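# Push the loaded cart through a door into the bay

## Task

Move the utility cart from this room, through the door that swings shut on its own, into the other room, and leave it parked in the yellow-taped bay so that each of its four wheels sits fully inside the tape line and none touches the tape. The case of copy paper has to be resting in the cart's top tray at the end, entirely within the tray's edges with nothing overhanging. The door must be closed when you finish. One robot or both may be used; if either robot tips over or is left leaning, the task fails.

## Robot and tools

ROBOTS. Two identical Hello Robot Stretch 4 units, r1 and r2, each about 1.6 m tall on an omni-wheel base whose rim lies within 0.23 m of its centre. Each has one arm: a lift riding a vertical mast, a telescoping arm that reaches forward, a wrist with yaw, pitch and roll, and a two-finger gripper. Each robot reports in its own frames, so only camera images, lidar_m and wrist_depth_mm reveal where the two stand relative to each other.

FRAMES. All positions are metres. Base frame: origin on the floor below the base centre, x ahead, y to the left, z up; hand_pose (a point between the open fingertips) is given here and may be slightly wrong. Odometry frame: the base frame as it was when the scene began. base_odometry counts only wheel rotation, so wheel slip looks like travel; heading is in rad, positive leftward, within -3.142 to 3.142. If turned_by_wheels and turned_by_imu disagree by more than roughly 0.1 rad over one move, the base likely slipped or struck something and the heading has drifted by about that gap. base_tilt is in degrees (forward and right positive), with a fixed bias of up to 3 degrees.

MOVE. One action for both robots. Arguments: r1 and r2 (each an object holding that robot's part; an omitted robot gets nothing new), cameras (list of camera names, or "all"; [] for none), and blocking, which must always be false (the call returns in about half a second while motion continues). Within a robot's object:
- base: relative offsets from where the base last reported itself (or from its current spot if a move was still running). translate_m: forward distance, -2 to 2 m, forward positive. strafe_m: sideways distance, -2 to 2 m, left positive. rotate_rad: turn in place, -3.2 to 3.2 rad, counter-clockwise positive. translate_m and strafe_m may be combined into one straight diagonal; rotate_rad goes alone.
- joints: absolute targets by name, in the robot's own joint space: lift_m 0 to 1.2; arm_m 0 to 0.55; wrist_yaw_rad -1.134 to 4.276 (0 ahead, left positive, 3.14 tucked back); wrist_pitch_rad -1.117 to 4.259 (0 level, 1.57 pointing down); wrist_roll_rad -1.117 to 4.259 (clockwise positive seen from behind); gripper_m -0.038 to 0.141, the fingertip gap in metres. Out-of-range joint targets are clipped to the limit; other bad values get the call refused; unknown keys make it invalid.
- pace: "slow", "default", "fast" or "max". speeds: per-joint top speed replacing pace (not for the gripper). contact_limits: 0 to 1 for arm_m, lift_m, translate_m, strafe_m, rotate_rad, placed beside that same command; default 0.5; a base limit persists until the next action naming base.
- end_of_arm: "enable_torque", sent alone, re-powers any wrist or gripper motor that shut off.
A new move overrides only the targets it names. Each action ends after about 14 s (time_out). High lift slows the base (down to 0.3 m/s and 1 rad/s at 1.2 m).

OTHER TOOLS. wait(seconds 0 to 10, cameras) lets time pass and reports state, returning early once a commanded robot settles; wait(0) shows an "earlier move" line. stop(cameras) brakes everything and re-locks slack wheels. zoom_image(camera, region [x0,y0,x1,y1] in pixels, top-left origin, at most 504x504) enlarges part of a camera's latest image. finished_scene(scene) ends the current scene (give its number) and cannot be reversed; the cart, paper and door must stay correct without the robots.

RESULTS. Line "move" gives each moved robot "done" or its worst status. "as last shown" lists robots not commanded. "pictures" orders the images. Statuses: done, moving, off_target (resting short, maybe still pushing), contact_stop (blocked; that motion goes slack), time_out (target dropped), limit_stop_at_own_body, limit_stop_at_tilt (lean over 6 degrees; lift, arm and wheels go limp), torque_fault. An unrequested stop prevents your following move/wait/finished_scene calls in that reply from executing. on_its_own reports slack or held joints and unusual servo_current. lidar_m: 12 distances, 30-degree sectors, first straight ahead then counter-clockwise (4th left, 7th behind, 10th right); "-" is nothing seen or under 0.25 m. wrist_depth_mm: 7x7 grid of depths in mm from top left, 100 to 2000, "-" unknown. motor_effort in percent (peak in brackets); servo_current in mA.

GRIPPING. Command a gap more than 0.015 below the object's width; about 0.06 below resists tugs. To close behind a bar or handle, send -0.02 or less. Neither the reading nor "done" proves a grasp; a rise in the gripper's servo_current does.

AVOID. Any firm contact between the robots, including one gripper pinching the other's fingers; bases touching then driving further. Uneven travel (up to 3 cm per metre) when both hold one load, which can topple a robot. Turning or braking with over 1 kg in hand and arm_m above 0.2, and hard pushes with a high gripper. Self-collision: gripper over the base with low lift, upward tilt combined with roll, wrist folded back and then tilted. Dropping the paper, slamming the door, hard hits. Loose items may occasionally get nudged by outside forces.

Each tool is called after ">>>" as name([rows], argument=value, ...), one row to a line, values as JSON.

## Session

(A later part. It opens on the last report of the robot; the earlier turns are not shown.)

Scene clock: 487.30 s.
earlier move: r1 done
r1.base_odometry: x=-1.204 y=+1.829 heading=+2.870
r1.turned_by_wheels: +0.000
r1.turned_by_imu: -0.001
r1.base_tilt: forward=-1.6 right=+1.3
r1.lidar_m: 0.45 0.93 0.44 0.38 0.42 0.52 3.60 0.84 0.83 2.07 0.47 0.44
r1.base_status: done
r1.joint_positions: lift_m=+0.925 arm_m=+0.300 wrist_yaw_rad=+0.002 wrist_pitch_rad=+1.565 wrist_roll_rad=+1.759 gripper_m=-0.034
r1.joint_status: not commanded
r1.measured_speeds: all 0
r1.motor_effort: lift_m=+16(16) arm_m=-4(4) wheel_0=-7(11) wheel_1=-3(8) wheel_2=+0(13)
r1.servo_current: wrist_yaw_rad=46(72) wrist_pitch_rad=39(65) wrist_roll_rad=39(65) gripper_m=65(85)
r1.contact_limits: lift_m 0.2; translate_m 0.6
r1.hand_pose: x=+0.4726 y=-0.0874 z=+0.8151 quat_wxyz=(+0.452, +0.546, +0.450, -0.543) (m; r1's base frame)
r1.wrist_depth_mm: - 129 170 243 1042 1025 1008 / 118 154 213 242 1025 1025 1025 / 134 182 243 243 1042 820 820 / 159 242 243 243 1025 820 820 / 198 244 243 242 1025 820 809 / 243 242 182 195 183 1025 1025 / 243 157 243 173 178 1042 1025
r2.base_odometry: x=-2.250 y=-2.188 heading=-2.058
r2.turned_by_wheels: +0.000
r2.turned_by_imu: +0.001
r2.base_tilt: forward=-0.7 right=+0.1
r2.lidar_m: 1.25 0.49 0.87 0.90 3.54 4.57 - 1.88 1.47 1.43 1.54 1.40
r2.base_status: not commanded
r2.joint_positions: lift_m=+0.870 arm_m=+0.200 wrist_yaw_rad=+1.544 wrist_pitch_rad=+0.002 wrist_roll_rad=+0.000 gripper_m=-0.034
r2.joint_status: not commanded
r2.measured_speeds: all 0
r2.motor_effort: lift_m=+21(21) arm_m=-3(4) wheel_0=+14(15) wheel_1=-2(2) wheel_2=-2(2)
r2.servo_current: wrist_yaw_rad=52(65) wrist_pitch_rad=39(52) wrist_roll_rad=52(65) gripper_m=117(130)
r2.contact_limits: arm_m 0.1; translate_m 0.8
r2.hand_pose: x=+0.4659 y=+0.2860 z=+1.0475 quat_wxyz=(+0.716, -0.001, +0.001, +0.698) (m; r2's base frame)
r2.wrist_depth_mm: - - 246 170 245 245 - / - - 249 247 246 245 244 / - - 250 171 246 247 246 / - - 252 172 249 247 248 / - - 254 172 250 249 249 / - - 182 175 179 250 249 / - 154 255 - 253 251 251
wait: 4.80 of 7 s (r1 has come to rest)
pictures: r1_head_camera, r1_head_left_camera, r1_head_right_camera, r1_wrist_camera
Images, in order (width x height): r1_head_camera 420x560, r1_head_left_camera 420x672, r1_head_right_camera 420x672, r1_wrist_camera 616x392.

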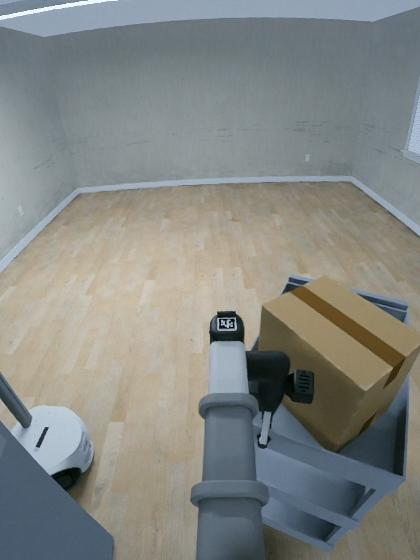

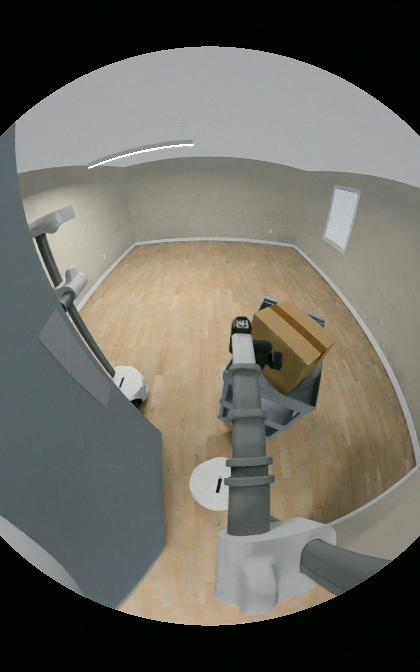

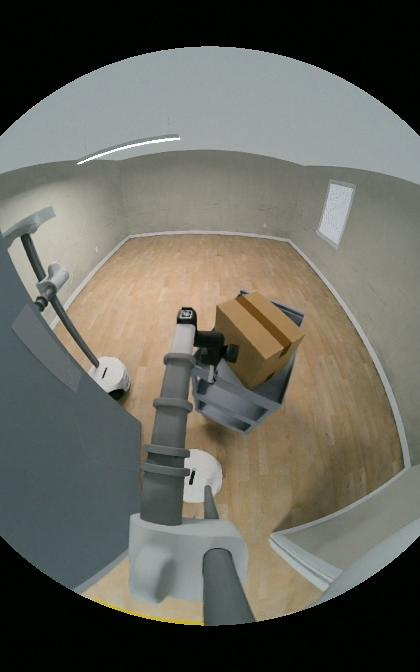

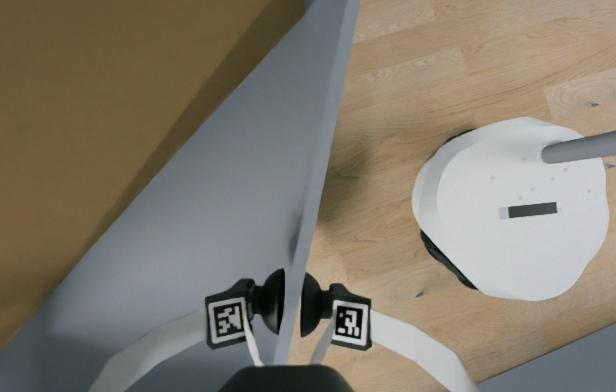

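>>> move(blocking=false, r1={"joints":{"wrist_roll_rad":1.35},"speeds":{"wrist_roll_rad":0.3}}, cameras=[])

>>> wait(seconds=3, cameras=["r1_head_camera","r1_wrist_camera"])

Scene clock: 509.97 s.
move: r1 moving
r1.base_odometry: x=-1.204 y=+1.829 heading=+2.870
r1.turned_by_wheels: +0.000
r1.turned_by_imu: +0.000
r1.base_tilt: forward=-1.5 right=+1.3
r1.lidar_m: 0.46 0.95 0.45 0.39 0.41 0.55 3.61 0.86 0.84 2.07 0.45 0.41
r1.base_status: not commanded
r1.joint_positions: lift_m=+0.925 arm_m=+0.300 wrist_yaw_rad=+0.002 wrist_pitch_rad=+1.565 wrist_roll_rad=+1.638 gripper_m=-0.034
r1.joint_status: wrist_roll_rad moving
r1.measured_speeds: translate_m=+0.000 strafe_m=+0.000 rotate_rad=+0.000 lift_m=+0.000 arm_m=+0.000 wrist_yaw_rad=+0.000 wrist_pitch_rad=+0.000 wrist_roll_rad=-0.298
r1.motor_effort: lift_m=+16(16) arm_m=-4(4) wheel_0=-6(7) wheel_1=-3(3) wheel_2=+0(0)
r1.servo_current: wrist_yaw_rad=46(72) wrist_pitch_rad=52(52) wrist_roll_rad=85(85) gripper_m=72(78)
r1.contact_limits: lift_m 0.2; translate_m 0.6
r1.hand_pose: x=+0.4726 y=-0.0874 z=+0.8151 quat_wxyz=(+0.485, +0.517, +0.482, -0.515) (m; r1's base frame)
r1.wrist_depth_mm: - 121 155 226 242 1025 1025 / 117 142 202 244 1025 1025 1025 / 136 181 242 242 1025 1008 1008 / 170 243 243 243 1025 820 820 / 227 244 242 243 1042 809 820 / 243 242 183 195 185 820 831 / 244 152 244 173 1025 132 1025
r2: as last shown
r2.turned_by_imu: +0.000
r2.base_tilt: forward=-0.7 right=+0.0
r2.lidar_m: 1.26 0.48 0.88 0.90 3.55 4.56 - 1.90 1.47 1.43 1.54 1.39
r2.motor_effort: lift_m=+21(21) arm_m=-4(4) wheel_0=+14(15) wheel_1=-2(2) wheel_2=-1(2)
r2.servo_current: wrist_yaw_rad=46(59) wrist_pitch_rad=46(46) wrist_roll_rad=46(52) gripper_m=117(124)
r2.contact_limits: arm_m 0.1; translate_m 0.8
r2.wrist_depth_mm: - - 247 169 245 244 - / - - 249 246 247 245 244 / - - 250 171 249 247 246 / - - 252 172 249 248 247 / - - 253 172 251 248 248 / - - 182 175 179 250 251 / - 155 255 - 253 251 252
pictures: none
No camera images: "cameras" was empty.

Scene clock: 511.27 s.
earlier move: r1 done
r1.base_odometry: x=-1.204 y=+1.829 heading=+2.870
r1.turned_by_wheels: +0.000
r1.turned_by_imu: +0.000
r1.base_tilt: forward=-1.6 right=+1.3
r1.lidar_m: 0.45 0.96 0.44 0.40 0.41 0.52 3.61 0.86 0.83 2.06 0.45 0.44
r1.base_status: not commanded
r1.joint_positions: lift_m=+0.925 arm_m=+0.300 wrist_yaw_rad=+0.002 wrist_pitch_rad=+1.565 wrist_roll_rad=+1.358 gripper_m=-0.034
r1.joint_status: all done
r1.measured_speeds: all 0
r1.motor_effort: lift_m=+16(16) arm_m=-4(4) wheel_0=-7(7) wheel_1=-3(3) wheel_2=+0(0)
r1.servo_current: wrist_yaw_rad=72(72) wrist_pitch_rad=39(52) wrist_roll_rad=65(91) gripper_m=72(78)
r1.contact_limits: lift_m 0.2; translate_m 0.6
r1.hand_pose: x=+0.4726 y=-0.0874 z=+0.8151 quat_wxyz=(+0.552, +0.445, +0.549, -0.442) (m; r1's base frame)
r1.wrist_depth_mm: - 115 132 165 208 243 1042 / 117 138 177 241 243 1025 1008 / 154 202 243 243 242 1025 1025 / 229 241 242 243 228 1025 1025 / 243 242 242 242 991 809 809 / 242 243 182 196 195 809 820 / 242 150 242 173 180 139 820
r2.base_odometry: x=-2.250 y=-2.188 heading=-2.058
r2.turned_by_wheels: +0.000
r2.turned_by_imu: +0.000
r2.base_tilt: forward=-0.7 right=+0.1
r2.lidar_m: 1.21 0.47 0.89 0.90 3.57 4.57 - 1.89 1.43 1.42 1.54 1.37
r2.base_status: not commanded
r2.joint_positions: lift_m=+0.870 arm_m=+0.200 wrist_yaw_rad=+1.544 wrist_pitch_rad=+0.002 wrist_roll_rad=+0.000 gripper_m=-0.034
r2.joint_status: not commanded
r2.measured_speeds: all 0
r2.motor_effort: lift_m=+21(21) arm_m=-3(4) wheel_0=+14(15) wheel_1=-2(2) wheel_2=-1(2)
r2.servo_current: wrist_yaw_rad=59(59) wrist_pitch_rad=33(46) wrist_roll_rad=39(59) gripper_m=117(124)
r2.contact_limits: arm_m 0.1; translate_m 0.8
r2.hand_pose: x=+0.4659 y=+0.2860 z=+1.0475 quat_wxyz=(+0.716, -0.001, +0.001, +0.698) (m; r2's base frame)
r2.wrist_depth_mm: - - 248 170 246 244 - / - - 249 246 247 245 244 / - - 251 171 249 246 245 / - - 252 171 249 248 247 / - - 253 172 250 249 249 / - - 181 175 179 251 250 / - 154 255 - 254 251 252
wait: 1.30 of 3 s (r1 has come to rest)
pictures: r1_head_camera, r1_wrist_camera
Images, in order (width x height): r1_head_camera 420x560, r1_wrist_camera 616x392.

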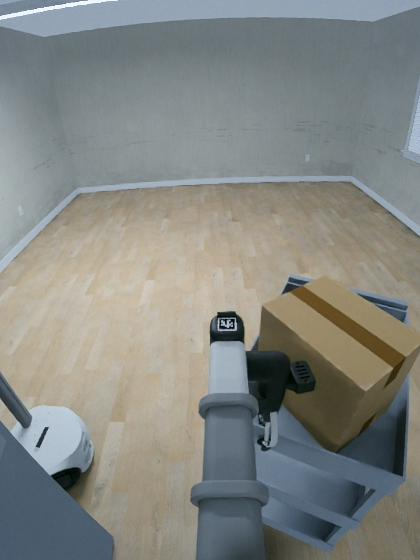

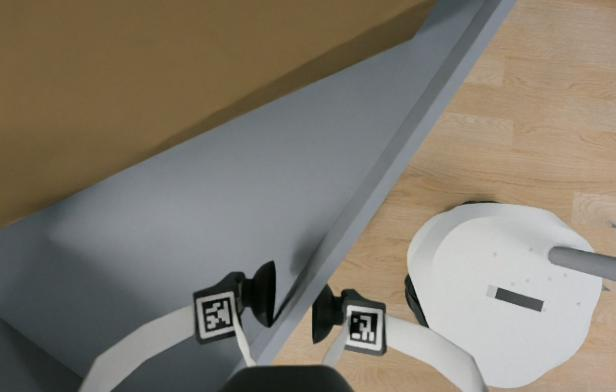

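>>> move(blocking=false, r1={"base":{"translate_m":-0.25},"joints":{"wrist_roll_rad":1.57},"pace":"slow","contact_limits":{"translate_m":0.6}}, cameras=[])

>>> wait(seconds=5, cameras=["r1_head_right_camera","r1_head_camera","r1_wrist_camera"])

Scene clock: 527.50 s.
move: r1 moving
r1.base_odometry: x=-1.192 y=+1.826 heading=+2.869
r1.turned_by_wheels: -0.001
r1.turned_by_imu: -0.001
r1.base_tilt: forward=-1.5 right=+1.3
r1.lidar_m: 0.47 0.99 0.45 0.37 0.42 0.52 3.60 0.86 0.80 2.03 0.47 0.43
r1.base_status: translate_m moving
r1.joint_positions: lift_m=+0.925 arm_m=+0.300 wrist_yaw_rad=+0.002 wrist_pitch_rad=+1.565 wrist_roll_rad=+1.567 gripper_m=-0.034
r1.joint_status: wrist_roll_rad moving
r1.measured_speeds: translate_m=-0.049 strafe_m=+0.000 rotate_rad=-0.003 lift_m=+0.000 arm_m=+0.000 wrist_yaw_rad=+0.000 wrist_pitch_rad=+0.000 wrist_roll_rad=+0.139
r1.motor_effort: lift_m=+16(16) arm_m=-4(4) wheel_0=-9(10) wheel_1=-6(7) wheel_2=+6(6)
r1.servo_current: wrist_yaw_rad=46(59) wrist_pitch_rad=46(52) wrist_roll_rad=39(59) gripper_m=72(78)
r1.contact_limits: lift_m 0.2; translate_m 0.6
r1.hand_pose: x=+0.4726 y=-0.0874 z=+0.8151 quat_wxyz=(+0.503, +0.500, +0.500, -0.497) (m; r1's base frame)
r1.wrist_depth_mm: - 118 147 208 243 1025 1025 / 118 144 198 241 243 1042 1025 / 140 183 243 243 1008 1025 1025 / 180 244 243 243 1042 820 820 / 244 244 243 242 1042 820 820 / 244 244 185 188 917 820 820 / 243 154 243 173 178 820 1025
r2: as last shown
r2.lidar_m: 1.25 0.47 0.88 0.92 3.56 4.55 - 1.90 1.46 1.43 1.52 1.40
r2.motor_effort: lift_m=+21(21) arm_m=-4(4) wheel_0=+14(15) wheel_1=-1(2) wheel_2=-2(2)
r2.servo_current: wrist_yaw_rad=46(59) wrist_pitch_rad=46(46) wrist_roll_rad=46(59) gripper_m=117(124)
r2.contact_limits: arm_m 0.1; translate_m 0.8
r2.wrist_depth_mm: - - 248 170 246 245 - / - - 248 247 247 244 244 / - - 249 171 247 246 245 / - - 253 171 251 248 247 / - - 253 172 251 249 248 / - - 182 175 179 251 251 / - 154 255 - 254 251 250
pictures: none
No camera images: "cameras" was empty.

Scene clock: 530.77 s.
earlier move: r1 done
r1.base_odometry: x=-0.964 y=+1.762 heading=+2.869
r1.turned_by_wheels: +0.000
r1.turned_by_imu: -0.001
r1.base_tilt: forward=-1.6 right=+1.2
r1.lidar_m: 0.46 0.66 0.41 0.36 0.39 0.54 3.33 3.39 0.68 1.22 0.45 0.42
r1.base_status: done
r1.joint_positions: lift_m=+0.925 arm_m=+0.300 wrist_yaw_rad=+0.001 wrist_pitch_rad=+1.567 wrist_roll_rad=+1.570 gripper_m=-0.034
r1.joint_status: all done
r1.measured_speeds: all 0
r1.motor_effort: lift_m=+16(16) arm_m=-4(4) wheel_0=-7(12) wheel_1=-5(9) wheel_2=+0(7)
r1.servo_current: wrist_yaw_rad=46(78) wrist_pitch_rad=46(59) wrist_roll_rad=52(65) gripper_m=72(78)
r1.contact_limits: lift_m 0.2; translate_m 0.6
r1.hand_pose: x=+0.4722 y=-0.0874 z=+0.8151 quat_wxyz=(+0.502, +0.500, +0.500, -0.498) (m; r1's base frame)
r1.wrist_depth_mm: - 118 139 200 242 1025 1042 / 116 137 195 242 243 1042 1025 / 136 180 242 242 1025 1042 1042 / 177 243 244 242 1025 820 820 / 243 243 242 243 1042 831 831 / 243 241 183 196 189 820 831 / 243 153 243 172 1025 135 1008
r2.base_odometry: x=-2.250 y=-2.188 heading=-2.058
r2.turned_by_wheels: +0.000
r2.turned_by_imu: +0.000
r2.base_tilt: forward=-0.7 right=+0.1
r2.lidar_m: 1.25 0.49 0.95 1.01 3.54 4.58 - 1.91 1.46 1.42 1.53 1.38
r2.base_status: not commanded
r2.joint_positions: lift_m=+0.870 arm_m=+0.200 wrist_yaw_rad=+1.544 wrist_pitch_rad=+0.002 wrist_roll_rad=+0.000 gripper_m=-0.034
r2.joint_status: not commanded
r2.measured_speeds: all 0
r2.motor_effort: lift_m=+21(21) arm_m=-3(4) wheel_0=+14(15) wheel_1=-2(2) wheel_2=-2(2)
r2.servo_current: wrist_yaw_rad=39(59) wrist_pitch_rad=46(52) wrist_roll_rad=39(59) gripper_m=130(130)
r2.contact_limits: arm_m 0.1; translate_m 0.8
r2.hand_pose: x=+0.4659 y=+0.2860 z=+1.0475 quat_wxyz=(+0.716, -0.001, +0.001, +0.698) (m; r2's base frame)
r2.wrist_depth_mm: - - 248 170 245 244 - / - - 249 248 246 245 243 / - - 249 171 248 245 246 / - - 251 171 248 248 247 / - - 252 172 251 248 247 / - - 182 176 179 251 251 / - - 256 - 253 251 251
wait: 3.27 of 5 s (r1 has come to rest)
pictures: r1_head_camera, r1_head_right_camera, r1_wrist_camera
Images, in order (width x height): r1_head_camera 420x560, r1_head_right_camera 420x672, r1_wrist_camera 616x392.

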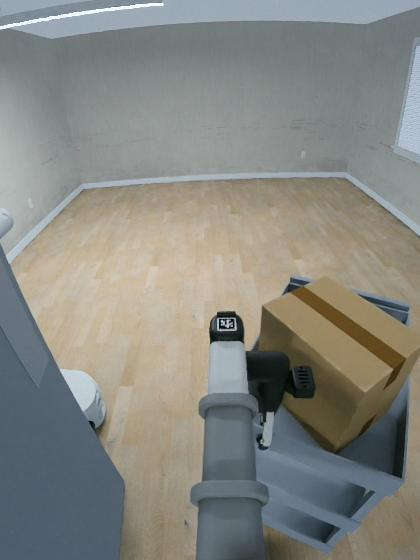

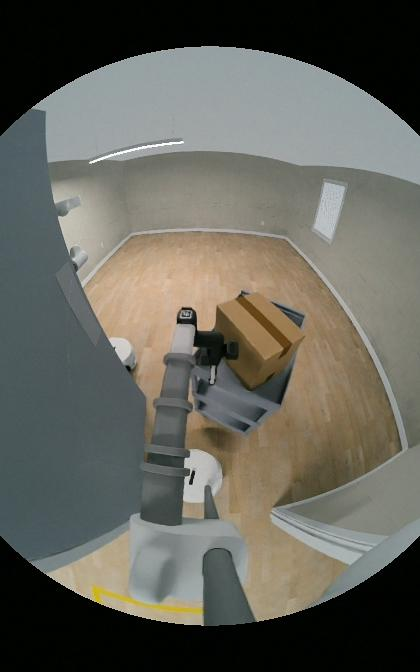

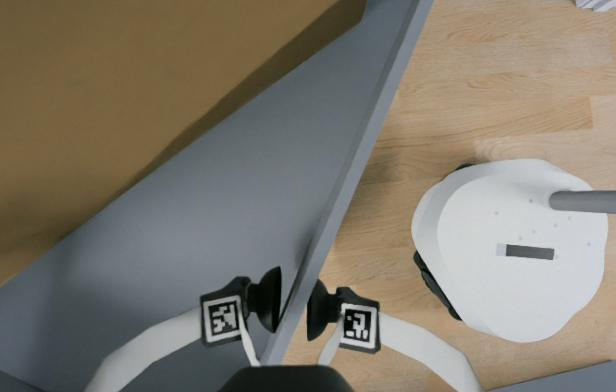

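>>> move(blocking=false, r1={"base":{"strafe_m":-0.2},"pace":"slow","contact_limits":{"strafe_m":0.6}}, cameras=[])

>>> wait(seconds=5, cameras=["r1_head_right_camera","r1_head_camera","r1_wrist_camera"])

Scene clock: 546.10 s.
move: r1 moving
r1.base_odometry: x=-0.960 y=+1.776 heading=+2.869
r1.turned_by_wheels: +0.000
r1.turned_by_imu: +0.000
r1.base_tilt: forward=-1.6 right=+1.2
r1.lidar_m: 0.46 0.68 0.42 0.38 0.38 0.54 3.34 3.39 0.67 1.20 0.44 0.42
r1.base_status: strafe_m moving
r1.joint_positions: lift_m=+0.925 arm_m=+0.300 wrist_yaw_rad=+0.001 wrist_pitch_rad=+1.567 wrist_roll_rad=+1.570 gripper_m=-0.034
r1.joint_status: not commanded
r1.measured_speeds: translate_m=+0.000 strafe_m=-0.056 rotate_rad=+0.000 lift_m=+0.000 arm_m=+0.000 wrist_yaw_rad=+0.000 wrist_pitch_rad=+0.017 wrist_roll_rad=+0.000
r1.motor_effort: lift_m=+16(16) arm_m=-4(4) wheel_0=+8(10) wheel_1=-5(10) wheel_2=+2(2)
r1.servo_current: wrist_yaw_rad=46(65) wrist_pitch_rad=39(46) wrist_roll_rad=33(52) gripper_m=72(78)
r1.contact_limits: lift_m 0.2; strafe_m 0.6
r1.hand_pose: x=+0.4720 y=-0.0874 z=+0.8151 quat_wxyz=(+0.501, +0.500, +0.500, -0.499) (m; r1's base frame)
r1.wrist_depth_mm: - - 135 186 241 1042 1025 / 108 130 179 241 240 1025 1025 / 125 171 241 241 242 1042 1042 / 166 242 241 241 1025 820 820 / 241 242 241 241 1025 820 820 / 241 242 183 195 904 809 820 / 242 151 242 172 179 139 1042
r2: as last shown
r2.base_tilt: forward=-0.6 right=+0.0
r2.lidar_m: 1.24 0.49 0.96 1.00 3.55 4.55 - 1.89 1.46 1.44 1.55 1.38
r2.motor_effort: lift_m=+21(21) arm_m=-3(4) wheel_0=+14(15) wheel_1=-2(2) wheel_2=-1(2)
r2.servo_current: wrist_yaw_rad=39(59) wrist_pitch_rad=39(46) wrist_roll_rad=46(59) gripper_m=117(130)
r2.contact_limits: arm_m 0.1; translate_m 0.8
r2.wrist_depth_mm: - - 247 169 246 244 - / - - 249 247 247 246 244 / - - 251 171 247 246 246 / - - 253 171 249 247 247 / - - 253 172 250 249 248 / - - 183 175 179 250 250 / - - 255 - 252 251 251
pictures: none
No camera images: "cameras" was empty.

Scene clock: 548.73 s.
earlier move: r1 done
r1.base_odometry: x=-0.910 y=+1.955 heading=+2.869
r1.turned_by_wheels: -0.001
r1.turned_by_imu: -0.002
r1.base_tilt: forward=-1.6 right=+1.2
r1.lidar_m: 0.45 1.26 0.63 0.55 0.59 3.45 3.32 0.58 0.53 1.17 0.57 0.44
r1.base_status: done
r1.joint_positions: lift_m=+0.925 arm_m=+0.300 wrist_yaw_rad=-0.001 wrist_pitch_rad=+1.576 wrist_roll_rad=+1.570 gripper_m=-0.034
r1.joint_status: not commanded
r1.measured_speeds: all 0
r1.motor_effort: lift_m=+16(16) arm_m=+4(4) wheel_0=+4(14) wheel_1=-3(10) wheel_2=-3(4)
r1.servo_current: wrist_yaw_rad=46(72) wrist_pitch_rad=46(59) wrist_roll_rad=46(65) gripper_m=65(78)
r1.contact_limits: lift_m 0.2; strafe_m 0.6
r1.hand_pose: x=+0.4693 y=-0.0874 z=+0.8151 quat_wxyz=(+0.499, +0.499, +0.501, -0.501) (m; r1's base frame)
r1.wrist_depth_mm: - 122 172 243 1042 1042 1042 / 110 146 213 242 1042 1042 1025 / 121 167 241 242 1025 1060 1042 / 138 220 242 242 1025 831 831 / 174 239 241 241 1042 831 831 / 214 240 203 198 184 831 854 / 237 239 240 173 1025 136 1025
r2.base_odometry: x=-2.250 y=-2.188 heading=-2.058
r2.turned_by_wheels: +0.000
r2.turned_by_imu: +0.000
r2.base_tilt: forward=-0.7 right=+0.0
r2.lidar_m: 1.27 0.49 1.11 1.09 3.57 4.58 - 1.91 1.47 1.42 1.52 1.41
r2.base_status: not commanded
r2.joint_positions: lift_m=+0.870 arm_m=+0.200 wrist_yaw_rad=+1.544 wrist_pitch_rad=+0.002 wrist_roll_rad=+0.000 gripper_m=-0.034
r2.joint_status: not commanded
r2.measured_speeds: all 0
r2.motor_effort: lift_m=+21(21) arm_m=-3(4) wheel_0=+15(15) wheel_1=-2(2) wheel_2=-2(2)
r2.servo_current: wrist_yaw_rad=46(59) wrist_pitch_rad=39(52) wrist_roll_rad=59(59) gripper_m=124(130)
r2.contact_limits: arm_m 0.1; translate_m 0.8
r2.hand_pose: x=+0.4659 y=+0.2860 z=+1.0475 quat_wxyz=(+0.716, -0.001, +0.001, +0.698) (m; r2's base frame)
r2.wrist_depth_mm: - - 247 170 246 244 - / - - 247 247 247 245 244 / - - 251 171 248 247 245 / - - 251 172 248 247 248 / - - 253 172 250 250 248 / - - 182 175 179 250 250 / - - 256 - 254 250 251
wait: 2.63 of 5 s (r1 has come to rest)
pictures: r1_head_camera, r1_head_right_camera, r1_wrist_camera
Images, in order (width x height): r1_head_camera 420x560, r1_head_right_camera 420x672, r1_wrist_camera 616x392.

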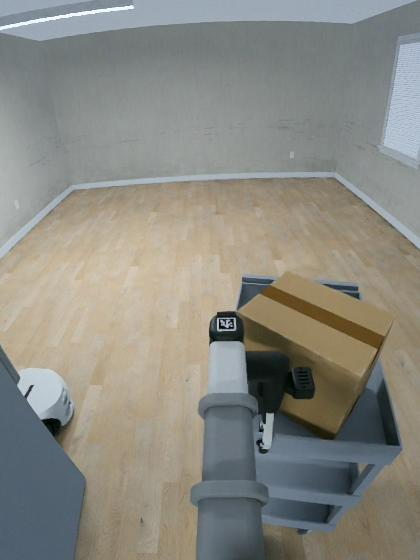

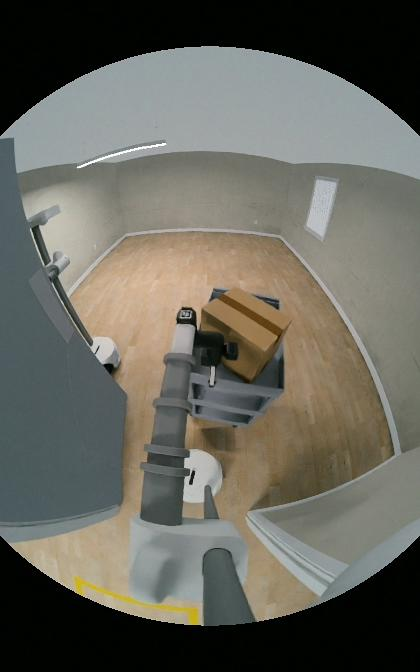

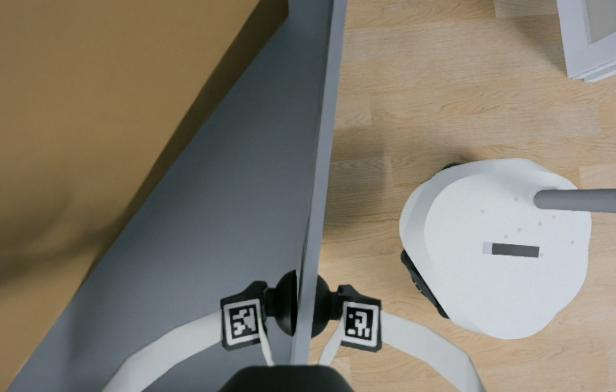

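>>> move(blocking=false, r1={"base":{"translate_m":-0.5,"strafe_m":0.17},"pace":"slow","contact_limits":{"translate_m":0.6}}, cameras=[])

>>> wait(seconds=8, cameras=["r1_head_right_camera","r1_head_camera","r1_wrist_camera"])

Scene clock: 555.53 s.
move: r1 moving
r1.base_odometry: x=-0.899 y=+1.947 heading=+2.868
r1.turned_by_wheels: -0.001
r1.turned_by_imu: -0.001
r1.base_tilt: forward=-1.6 right=+1.3
r1.lidar_m: 0.45 1.27 0.63 0.57 0.55 3.43 3.31 0.61 0.51 1.15 2.33 0.46
r1.base_status: translate_m moving; strafe_m moving
r1.joint_positions: lift_m=+0.925 arm_m=+0.300 wrist_yaw_rad=-0.001 wrist_pitch_rad=+1.572 wrist_roll_rad=+1.570 gripper_m=-0.034
r1.joint_status: not commanded
r1.measured_speeds: translate_m=-0.050 strafe_m=+0.017 rotate_rad=-0.001 lift_m=+0.000 arm_m=+0.000 wrist_yaw_rad=+0.000 wrist_pitch_rad=-0.015 wrist_roll_rad=+0.000
r1.motor_effort: lift_m=+16(16) arm_m=+4(4) wheel_0=-9(10) wheel_1=-4(5) wheel_2=+4(5)
r1.servo_current: wrist_yaw_rad=52(59) wrist_pitch_rad=39(59) wrist_roll_rad=39(59) gripper_m=72(78)
r1.contact_limits: lift_m 0.2; translate_m 0.6
r1.hand_pose: x=+0.4706 y=-0.0874 z=+0.8151 quat_wxyz=(+0.500, +0.500, +0.500, -0.500) (m; r1's base frame)
r1.wrist_depth_mm: - 132 185 243 1025 1042 1025 / 117 154 224 242 1025 1025 1042 / 130 183 242 244 1042 1025 1060 / 149 229 242 242 1042 831 820 / 182 242 242 242 1025 809 820 / 225 242 185 199 878 820 820 / 242 153 241 172 1008 131 1025
r2: as last shown
r2.lidar_m: 1.25 0.48 1.10 1.11 3.54 4.56 - 1.86 1.48 1.44 1.51 1.40
r2.motor_effort: lift_m=+21(21) arm_m=-3(4) wheel_0=+14(15) wheel_1=-2(2) wheel_2=-1(2)
r2.servo_current: wrist_yaw_rad=46(52) wrist_pitch_rad=46(46) wrist_roll_rad=33(52) gripper_m=117(124)
r2.contact_limits: arm_m 0.1; translate_m 0.8
r2.wrist_depth_mm: - - 246 169 245 244 - / - - 249 247 246 244 243 / - - 251 171 248 246 245 / - - 252 171 249 248 247 / - - 254 172 250 251 249 / - - 182 175 179 251 250 / - - 255 - 253 251 252
pictures: none
No camera images: "cameras" was empty.

Scene clock: 561.53 s.
earlier move: r1 done
r1.base_odometry: x=-0.474 y=+1.656 heading=+2.868
r1.turned_by_wheels: +0.000
r1.turned_by_imu: -0.002
r1.base_tilt: forward=-1.6 right=+1.3
r1.lidar_m: 0.44 0.59 0.38 0.40 2.33 2.92 2.79 2.88 2.58 0.54 0.58 0.45
r1.base_status: done
r1.joint_positions: lift_m=+0.925 arm_m=+0.300 wrist_yaw_rad=-0.001 wrist_pitch_rad=+1.568 wrist_roll_rad=+1.570 gripper_m=-0.034
r1.joint_status: not commanded
r1.measured_speeds: all 0
r1.motor_effort: lift_m=+16(16) arm_m=-4(4) wheel_0=-8(13) wheel_1=-4(8) wheel_2=+0(8)
r1.servo_current: wrist_yaw_rad=52(72) wrist_pitch_rad=46(72) wrist_roll_rad=33(72) gripper_m=72(78)
r1.contact_limits: lift_m 0.2; translate_m 0.6
r1.hand_pose: x=+0.4717 y=-0.0874 z=+0.8151 quat_wxyz=(+0.501, +0.501, +0.499, -0.499) (m; r1's base frame)
r1.wrist_depth_mm: 125 169 244 1060 1025 1042 1042 / 141 189 244 1042 1025 1042 1042 / 158 217 243 244 1042 1025 1025 / 173 243 243 244 1042 809 831 / 198 242 242 243 1042 820 809 / 229 244 186 196 180 820 831 / 242 151 244 173 1060 831 1025
r2.base_odometry: x=-2.250 y=-2.188 heading=-2.058
r2.turned_by_wheels: +0.000
r2.turned_by_imu: +0.001
r2.base_tilt: forward=-0.7 right=+0.0
r2.lidar_m: 1.29 0.48 0.94 3.31 3.57 4.56 - 1.91 1.46 1.43 1.51 1.39
r2.base_status: not commanded
r2.joint_positions: lift_m=+0.870 arm_m=+0.200 wrist_yaw_rad=+1.544 wrist_pitch_rad=+0.002 wrist_roll_rad=+0.000 gripper_m=-0.034
r2.joint_status: not commanded
r2.measured_speeds: all 0
r2.motor_effort: lift_m=+21(21) arm_m=-3(4) wheel_0=+14(15) wheel_1=-2(2) wheel_2=-1(2)
r2.servo_current: wrist_yaw_rad=46(65) wrist_pitch_rad=39(46) wrist_roll_rad=52(59) gripper_m=117(130)
r2.contact_limits: arm_m 0.1; translate_m 0.8
r2.hand_pose: x=+0.4659 y=+0.2860 z=+1.0475 quat_wxyz=(+0.716, -0.001, +0.001, +0.698) (m; r2's base frame)
r2.wrist_depth_mm: - - 248 170 245 243 - / - - 250 247 246 246 244 / - - 249 171 248 246 246 / - - 252 171 249 249 247 / - - 254 172 252 250 249 / - - 183 175 179 250 250 / - - 256 - 253 251 252
wait: 6.00 of 8 s (r1 has come to rest)
pictures: r1_head_camera, r1_head_right_camera, r1_wrist_camera
Images, in order (width x height): r1_head_camera 420x560, r1_head_right_camera 420x672, r1_wrist_camera 616x392.

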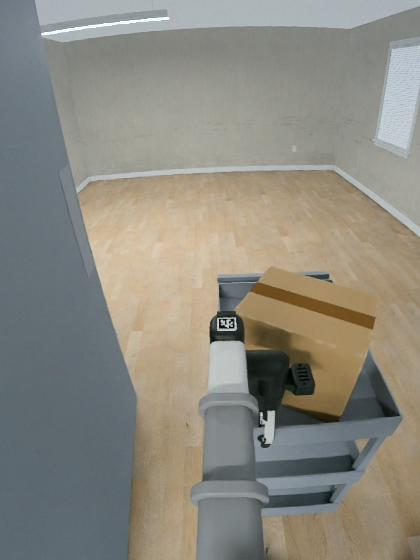

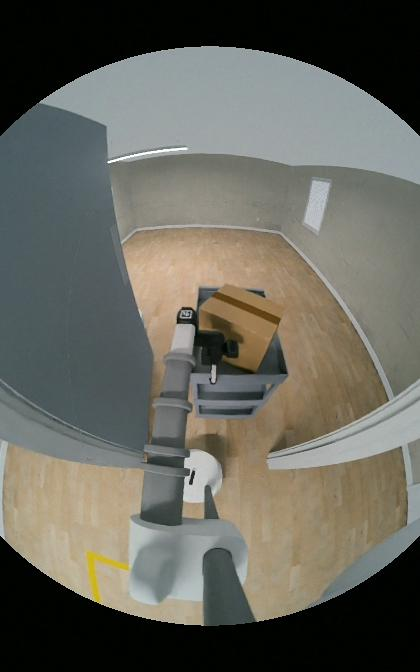

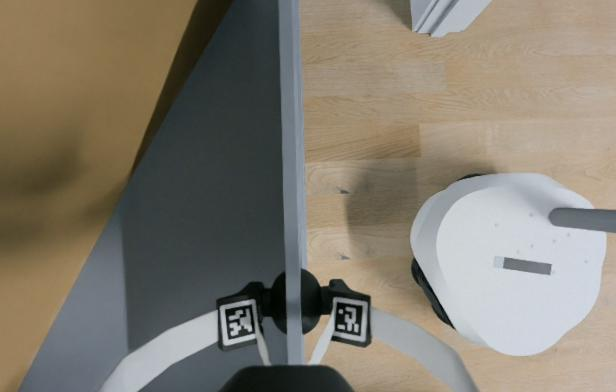

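>>> move(blocking=false, r1={"base":{"translate_m":-0.2,"strafe_m":0.03},"pace":"slow","contact_limits":{"translate_m":0.6}}, cameras=[])

>>> wait(seconds=5, cameras=["r1_head_right_camera","r1_head_camera","r1_wrist_camera"])

Scene clock: 568.77 s.
move: r1 moving
r1.base_odometry: x=-0.463 y=+1.651 heading=+2.867
r1.turned_by_wheels: -0.001
r1.turned_by_imu: -0.001
r1.base_tilt: forward=-1.6 right=+1.3
r1.lidar_m: 0.45 0.61 0.38 0.38 2.34 2.89 2.78 2.87 2.59 0.55 0.60 0.49
r1.base_status: translate_m moving; strafe_m moving
r1.joint_positions: lift_m=+0.925 arm_m=+0.300 wrist_yaw_rad=-0.001 wrist_pitch_rad=+1.567 wrist_roll_rad=+1.570 gripper_m=-0.034
r1.joint_status: not commanded
r1.measured_speeds: translate_m=-0.049 strafe_m=+0.007 rotate_rad=+0.001 lift_m=+0.000 arm_m=+0.000 wrist_yaw_rad=+0.000 wrist_pitch_rad=-0.004 wrist_roll_rad=+0.000
r1.motor_effort: lift_m=+16(16) arm_m=-4(4) wheel_0=-10(11) wheel_1=-7(7) wheel_2=+5(6)
r1.servo_current: wrist_yaw_rad=46(65) wrist_pitch_rad=46(46) wrist_roll_rad=39(65) gripper_m=65(78)
r1.contact_limits: lift_m 0.2; translate_m 0.6
r1.hand_pose: x=+0.4720 y=-0.0874 z=+0.8151 quat_wxyz=(+0.501, +0.501, +0.499, -0.499) (m; r1's base frame)
r1.wrist_depth_mm: 138 175 243 1025 1025 1042 1025 / 146 194 243 1025 1008 1042 1008 / 160 224 243 1025 1025 1042 1025 / 183 244 243 1060 1025 809 820 / 209 244 242 243 1025 820 820 / 236 243 187 182 854 820 809 / 243 154 244 173 165 820 1025
r2: as last shown
r2.turned_by_imu: +0.000
r2.base_tilt: forward=-0.7 right=+0.1
r2.lidar_m: 1.22 0.48 0.95 3.32 3.54 4.58 - 1.90 1.47 1.42 1.53 1.39
r2.servo_current: wrist_yaw_rad=65(65) wrist_pitch_rad=39(46) wrist_roll_rad=46(52) gripper_m=117(124)
r2.contact_limits: arm_m 0.1; translate_m 0.8
r2.wrist_depth_mm: - - 247 169 245 244 - / - - 249 247 247 245 243 / - - 249 171 247 247 245 / - - 251 171 249 248 248 / - - 253 173 251 249 248 / - - 184 175 179 252 250 / - - 255 - 253 252 251
pictures: none
No camera images: "cameras" was empty.

Scene clock: 571.57 s.
earlier move: r1 done
r1.base_odometry: x=-0.290 y=+1.573 heading=+2.868
r1.turned_by_wheels: +0.001
r1.turned_by_imu: +0.002
r1.base_tilt: forward=-1.6 right=+1.3
r1.lidar_m: 0.45 0.52 0.41 0.73 2.28 2.73 2.59 2.69 2.63 1.00 0.65 0.47
r1.base_status: done
r1.joint_positions: lift_m=+0.925 arm_m=+0.300 wrist_yaw_rad=-0.001 wrist_pitch_rad=+1.566 wrist_roll_rad=+1.570 gripper_m=-0.034
r1.joint_status: not commanded
r1.measured_speeds: all 0
r1.motor_effort: lift_m=+16(16) arm_m=-4(4) wheel_0=+1(11) wheel_1=-1(7) wheel_2=+6(9)
r1.servo_current: wrist_yaw_rad=46(72) wrist_pitch_rad=46(52) wrist_roll_rad=39(72) gripper_m=65(78)
r1.contact_limits: lift_m 0.2; translate_m 0.6
r1.hand_pose: x=+0.4722 y=-0.0874 z=+0.8151 quat_wxyz=(+0.501, +0.501, +0.499, -0.499) (m; r1's base frame)
r1.wrist_depth_mm: 128 172 242 1025 1025 1025 1025 / 139 190 242 1025 1025 1025 1025 / 158 219 242 1042 1025 1042 1008 / 172 243 242 1025 1025 820 809 / 196 242 243 1042 1025 809 820 / 224 244 244 195 904 820 809 / 243 153 244 173 176 809 1025
r2.base_odometry: x=-2.250 y=-2.188 heading=-2.058
r2.turned_by_wheels: +0.000
r2.turned_by_imu: +0.000
r2.base_tilt: forward=-0.7 right=+0.1
r2.lidar_m: 1.25 0.49 0.99 3.32 3.52 4.58 - 1.91 1.47 1.40 1.51 1.38
r2.base_status: not commanded
r2.joint_positions: lift_m=+0.870 arm_m=+0.200 wrist_yaw_rad=+1.544 wrist_pitch_rad=+0.002 wrist_roll_rad=+0.000 gripper_m=-0.034
r2.joint_status: not commanded
r2.measured_speeds: all 0
r2.motor_effort: lift_m=+21(21) arm_m=-3(4) wheel_0=+14(15) wheel_1=-2(2) wheel_2=-1(2)
r2.servo_current: wrist_yaw_rad=59(65) wrist_pitch_rad=33(46) wrist_roll_rad=52(59) gripper_m=117(130)
r2.contact_limits: arm_m 0.1; translate_m 0.8
r2.hand_pose: x=+0.4659 y=+0.2860 z=+1.0475 quat_wxyz=(+0.716, -0.001, +0.001, +0.698) (m; r2's base frame)
r2.wrist_depth_mm: - - 248 170 245 244 - / - - 249 248 247 246 244 / - - 251 171 248 247 246 / - - 252 171 249 249 247 / - - 252 172 251 249 247 / - - 183 175 179 251 251 / - - 256 - 253 251 251
wait: 2.80 of 5 s (r1 has come to rest)
pictures: r1_head_camera, r1_head_right_camera, r1_wrist_camera
Images, in order (width x height): r1_head_camera 420x560, r1_head_right_camera 420x672, r1_wrist_camera 616x392.

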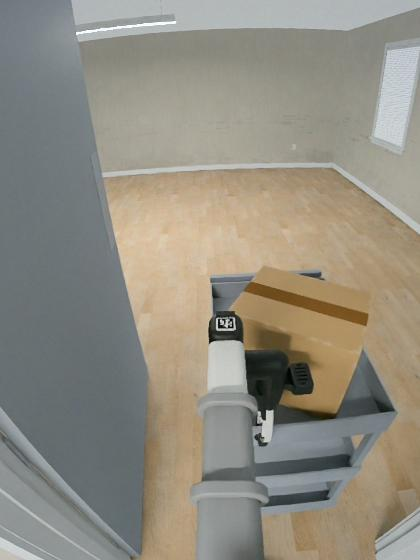

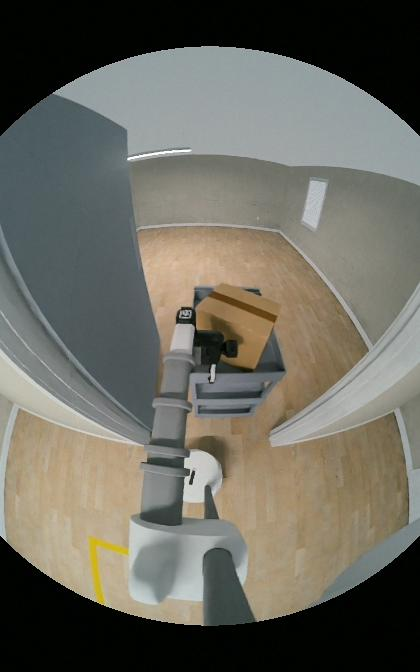

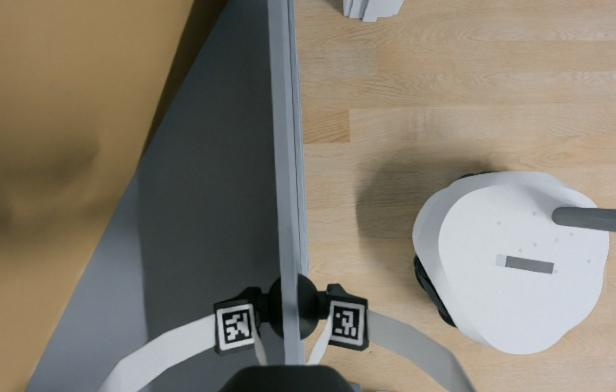

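>>> move(blocking=false, r1={"base":{"translate_m":-0.5,"strafe_m":0.14},"pace":"slow","contact_limits":{"translate_m":0.6}}, cameras=[])

>>> wait(seconds=8, cameras=["r1_head_right_camera","r1_head_left_camera","r1_wrist_camera"])

Scene clock: 592.57 s.
move: r1 moving
r1.base_odometry: x=-0.279 y=+1.566 heading=+2.868
r1.turned_by_wheels: +0.000
r1.turned_by_imu: +0.000
r1.base_tilt: forward=-1.6 right=+1.3
r1.lidar_m: 0.46 0.47 0.42 0.74 2.31 2.73 2.59 2.68 2.60 1.06 0.65 0.50
r1.base_status: translate_m moving; strafe_m moving
r1.joint_positions: lift_m=+0.925 arm_m=+0.300 wrist_yaw_rad=-0.001 wrist_pitch_rad=+1.565 wrist_roll_rad=+1.570 gripper_m=-0.034
r1.joint_status: not commanded
r1.measured_speeds: translate_m=-0.048 strafe_m=+0.014 rotate_rad=+0.002 lift_m=+0.000 arm_m=+0.000 wrist_yaw_rad=+0.000 wrist_pitch_rad=+0.000 wrist_roll_rad=+0.000
r1.motor_effort: lift_m=+16(16) arm_m=-4(4) wheel_0=-5(6) wheel_1=-3(6) wheel_2=+10(10)
r1.servo_current: wrist_yaw_rad=59(72) wrist_pitch_rad=52(52) wrist_roll_rad=39(59) gripper_m=72(72)
r1.contact_limits: lift_m 0.2; translate_m 0.6
r1.hand_pose: x=+0.4724 y=-0.0874 z=+0.8151 quat_wxyz=(+0.501, +0.501, +0.499, -0.499) (m; r1's base frame)
r1.wrist_depth_mm: 142 177 242 1042 1060 1025 1025 / 147 196 243 1042 991 1025 1060 / 160 224 242 1025 1025 1025 1008 / 182 242 243 1042 1025 831 820 / 202 243 243 243 1042 820 809 / 237 243 204 191 1025 809 820 / 244 156 242 173 171 809 1025
r2: as last shown
r2.base_tilt: forward=-0.8 right=+0.1
r2.lidar_m: 1.19 0.49 1.00 3.32 3.55 4.54 - 1.89 1.47 1.43 1.55 1.38
r2.motor_effort: lift_m=+21(21) arm_m=-3(4) wheel_0=+14(15) wheel_1=-2(2) wheel_2=-2(2)
r2.servo_current: wrist_yaw_rad=59(59) wrist_pitch_rad=39(46) wrist_roll_rad=39(52) gripper_m=124(124)
r2.contact_limits: arm_m 0.1; translate_m 0.8
r2.wrist_depth_mm: - - 248 170 245 243 - / - - 249 247 246 246 244 / - - 251 171 248 248 246 / - - 251 172 249 248 247 / - - 253 172 250 250 248 / - - 184 175 179 250 249 / - - 255 - 253 251 251
pictures: none
No camera images: "cameras" was empty.

Scene clock: 598.50 s.
earlier move: r1 done
r1.base_odometry: x=+0.153 y=+1.303 heading=+2.868
r1.turned_by_wheels: -0.001
r1.turned_by_imu: -0.002
r1.base_tilt: forward=-1.6 right=+1.3
r1.lidar_m: 0.42 0.71 0.96 2.07 2.14 2.18 2.08 2.18 2.79 2.65 1.03 0.43
r1.base_status: done
r1.joint_positions: lift_m=+0.925 arm_m=+0.300 wrist_yaw_rad=-0.001 wrist_pitch_rad=+1.568 wrist_roll_rad=+1.570 gripper_m=-0.034
r1.joint_status: not commanded
r1.measured_speeds: all 0
r1.motor_effort: lift_m=+16(16) arm_m=-4(4) wheel_0=-7(12) wheel_1=-2(6) wheel_2=+2(10)
r1.servo_current: wrist_yaw_rad=59(91) wrist_pitch_rad=52(52) wrist_roll_rad=52(78) gripper_m=72(78)
r1.contact_limits: lift_m 0.2; translate_m 0.6
r1.hand_pose: x=+0.4717 y=-0.0874 z=+0.8151 quat_wxyz=(+0.501, +0.501, +0.499, -0.499) (m; r1's base frame)
r1.wrist_depth_mm: 141 177 242 1025 1042 1025 1042 / 145 198 244 1008 1025 1042 1042 / 160 223 243 1042 1025 1042 1042 / 175 242 243 1025 1025 809 820 / 197 242 243 242 1025 809 820 / 217 243 185 197 179 809 820 / 242 153 242 173 1025 820 1042
r2.base_odometry: x=-2.250 y=-2.188 heading=-2.058
r2.turned_by_wheels: +0.000
r2.turned_by_imu: +0.001
r2.base_tilt: forward=-0.7 right=+0.0
r2.lidar_m: 1.24 0.49 2.10 3.33 3.56 4.57 - 1.87 1.46 1.43 1.55 1.39
r2.base_status: not commanded
r2.joint_positions: lift_m=+0.870 arm_m=+0.200 wrist_yaw_rad=+1.544 wrist_pitch_rad=+0.002 wrist_roll_rad=+0.000 gripper_m=-0.034
r2.joint_status: not commanded
r2.measured_speeds: all 0
r2.motor_effort: lift_m=+21(21) arm_m=-3(4) wheel_0=+15(15) wheel_1=-1(2) wheel_2=-2(2)
r2.servo_current: wrist_yaw_rad=46(65) wrist_pitch_rad=46(46) wrist_roll_rad=46(65) gripper_m=124(124)
r2.contact_limits: arm_m 0.1; translate_m 0.8
r2.hand_pose: x=+0.4659 y=+0.2860 z=+1.0475 quat_wxyz=(+0.716, -0.001, +0.001, +0.698) (m; r2's base frame)
r2.wrist_depth_mm: - - 247 170 245 244 - / - - 248 245 246 245 243 / - - 250 171 248 247 245 / - - 251 171 250 248 246 / - - 252 172 250 250 248 / - - 183 175 179 250 250 / - - 255 - 253 251 251
wait: 5.93 of 8 s (r1 has come to rest)
pictures: r1_head_left_camera, r1_head_right_camera, r1_wrist_camera
Images, in order (width x height): r1_head_left_camera 420x672, r1_head_right_camera 420x672, r1_wrist_camera 616x392.

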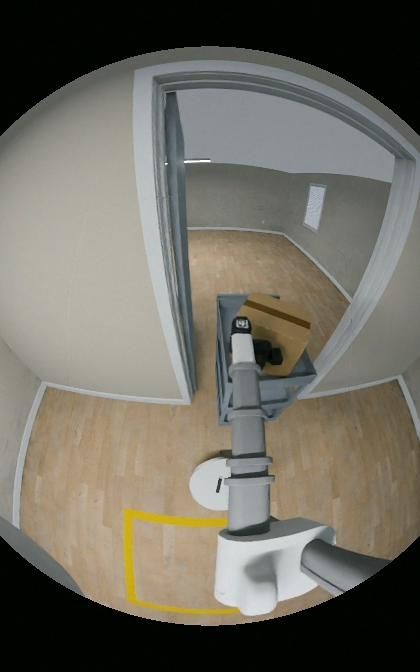

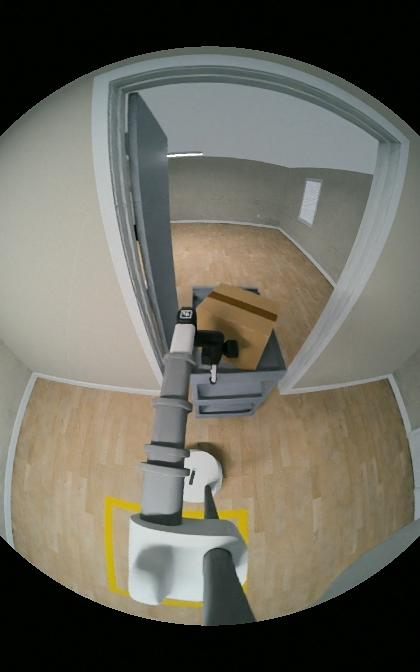

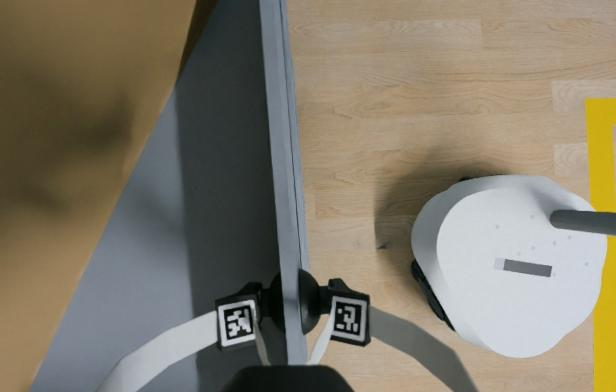

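>>> move(blocking=false, r1={"base":{"translate_m":-0.65,"strafe_m":0.14},"pace":"slow","contact_limits":{"translate_m":0.6}}, cameras=[])

>>> wait(seconds=9, cameras=["r1_head_right_camera","r1_head_left_camera","r1_wrist_camera"])

Scene clock: 610.47 s.
move: r1 moving
r1.base_odometry: x=+0.164 y=+1.297 heading=+2.867
r1.turned_by_wheels: -0.001
r1.turned_by_imu: -0.001
r1.base_tilt: forward=-1.6 right=+1.3
r1.lidar_m: 0.45 0.72 0.95 2.07 2.16 2.21 2.08 2.15 2.78 2.65 1.05 0.47
r1.base_status: translate_m moving; strafe_m moving
r1.joint_positions: lift_m=+0.925 arm_m=+0.300 wrist_yaw_rad=-0.001 wrist_pitch_rad=+1.567 wrist_roll_rad=+1.570 gripper_m=-0.034
r1.joint_status: not commanded
r1.measured_speeds: translate_m=-0.048 strafe_m=+0.011 rotate_rad=+0.001 lift_m=+0.000 arm_m=+0.000 wrist_yaw_rad=+0.000 wrist_pitch_rad=+0.000 wrist_roll_rad=+0.000
r1.motor_effort: lift_m=+16(16) arm_m=-4(4) wheel_0=-10(12) wheel_1=-4(4) wheel_2=+7(7)
r1.servo_current: wrist_yaw_rad=46(65) wrist_pitch_rad=33(46) wrist_roll_rad=59(59) gripper_m=65(72)
r1.contact_limits: lift_m 0.2; translate_m 0.6
r1.hand_pose: x=+0.4719 y=-0.0874 z=+0.8151 quat_wxyz=(+0.501, +0.501, +0.499, -0.499) (m; r1's base frame)
r1.wrist_depth_mm: 142 187 243 1042 1025 1042 1025 / 149 200 243 1025 1025 1025 1025 / 161 223 242 1060 1025 1025 1025 / 182 242 244 1025 1042 820 809 / 202 243 243 243 1042 809 809 / 225 243 187 185 179 820 831 / 245 154 242 173 176 831 1025
r2: as last shown
r2.turned_by_imu: +0.000
r2.base_tilt: forward=-0.6 right=+0.1
r2.lidar_m: 1.25 0.49 2.15 3.31 3.55 4.55 - 1.91 1.47 1.41 1.54 1.39
r2.motor_effort: lift_m=+21(21) arm_m=-4(4) wheel_0=+14(15) wheel_1=-2(2) wheel_2=-1(2)
r2.servo_current: wrist_yaw_rad=52(59) wrist_pitch_rad=46(46) wrist_roll_rad=39(52) gripper_m=130(130)
r2.contact_limits: arm_m 0.1; translate_m 0.8
r2.wrist_depth_mm: - - 248 169 245 244 - / - - 248 247 247 245 244 / - - 251 171 249 247 246 / - - 251 172 250 247 247 / - - 253 171 252 249 248 / - - 183 175 179 250 250 / - - 256 - 253 250 252
pictures: none
No camera images: "cameras" was empty.

Scene clock: 617.87 s.
earlier move: r1 done
r1.base_odometry: x=+0.741 y=+0.992 heading=+2.868
r1.turned_by_wheels: +0.000
r1.turned_by_imu: +0.001
r1.base_tilt: forward=-1.6 right=+1.2
r1.lidar_m: 0.44 1.36 1.81 1.90 1.96 1.52 1.45 1.51 2.03 2.77 1.99 0.47
r1.base_status: done
r1.joint_positions: lift_m=+0.925 arm_m=+0.300 wrist_yaw_rad=-0.001 wrist_pitch_rad=+1.567 wrist_roll_rad=+1.570 gripper_m=-0.034
r1.joint_status: not commanded
r1.measured_speeds: all 0
r1.motor_effort: lift_m=+16(16) arm_m=-4(4) wheel_0=-3(12) wheel_1=-3(7) wheel_2=+4(8)
r1.servo_current: wrist_yaw_rad=65(72) wrist_pitch_rad=39(52) wrist_roll_rad=46(65) gripper_m=72(78)
r1.contact_limits: lift_m 0.2; translate_m 0.6
r1.hand_pose: x=+0.4719 y=-0.0874 z=+0.8151 quat_wxyz=(+0.501, +0.501, +0.499, -0.499) (m; r1's base frame)
r1.wrist_depth_mm: 143 193 243 1025 1025 1008 1042 / 150 206 242 1042 1025 1042 1042 / 162 224 243 1042 1025 1042 1025 / 174 243 242 1025 1025 809 820 / 195 243 243 1042 1060 831 820 / 215 244 208 188 179 831 820 / 235 154 242 173 177 820 1025
r2.base_odometry: x=-2.250 y=-2.188 heading=-2.058
r2.turned_by_wheels: +0.000
r2.turned_by_imu: +0.001
r2.base_tilt: forward=-0.7 right=+0.1
r2.lidar_m: 1.26 0.48 2.12 3.32 3.55 4.58 - 1.91 1.47 1.42 1.52 1.38
r2.base_status: not commanded
r2.joint_positions: lift_m=+0.870 arm_m=+0.200 wrist_yaw_rad=+1.544 wrist_pitch_rad=+0.002 wrist_roll_rad=+0.000 gripper_m=-0.034
r2.joint_status: not commanded
r2.measured_speeds: all 0
r2.motor_effort: lift_m=+21(21) arm_m=-3(4) wheel_0=+14(15) wheel_1=-2(2) wheel_2=-2(2)
r2.servo_current: wrist_yaw_rad=39(65) wrist_pitch_rad=39(46) wrist_roll_rad=39(65) gripper_m=117(130)
r2.contact_limits: arm_m 0.1; translate_m 0.8
r2.hand_pose: x=+0.4659 y=+0.2860 z=+1.0475 quat_wxyz=(+0.716, -0.001, +0.001, +0.698) (m; r2's base frame)
r2.wrist_depth_mm: - - 246 169 245 244 - / - - 248 247 247 246 245 / - - 251 171 248 247 246 / - - 251 171 249 248 247 / - - 252 172 250 249 248 / - - 183 175 179 251 249 / - - 256 - 252 252 251
wait: 7.40 of 9 s (r1 has come to rest)
pictures: r1_head_left_camera, r1_head_right_camera, r1_wrist_camera
Images, in order (width x height): r1_head_left_camera 420x672, r1_head_right_camera 420x672, r1_wrist_camera 616x392.

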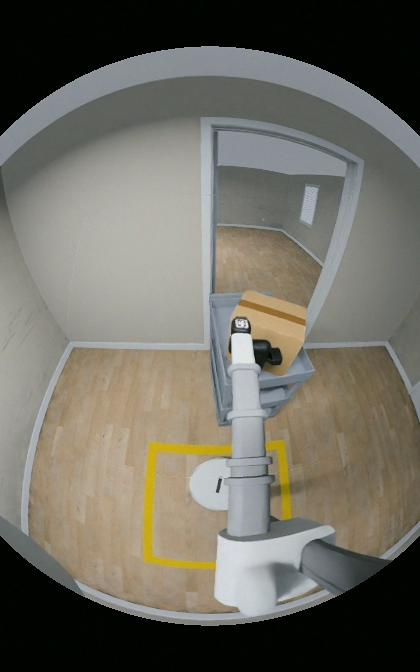

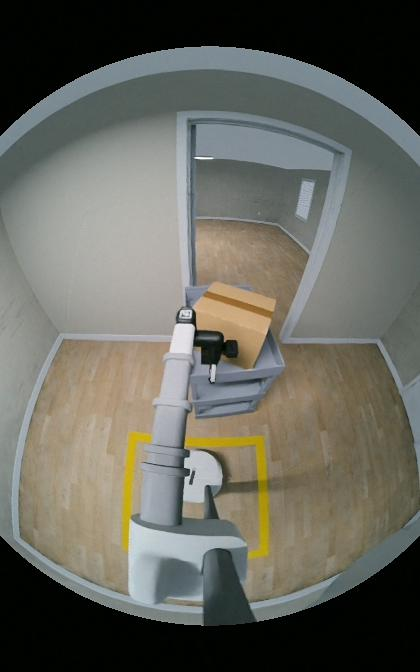

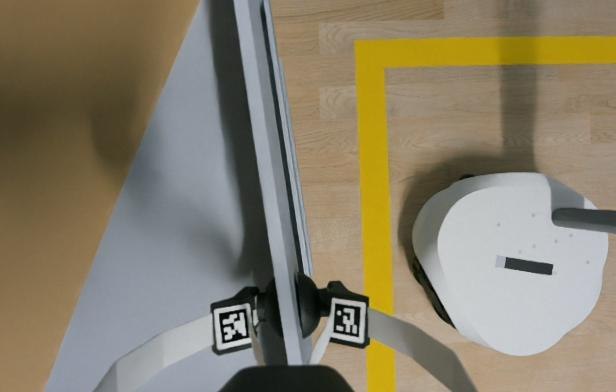

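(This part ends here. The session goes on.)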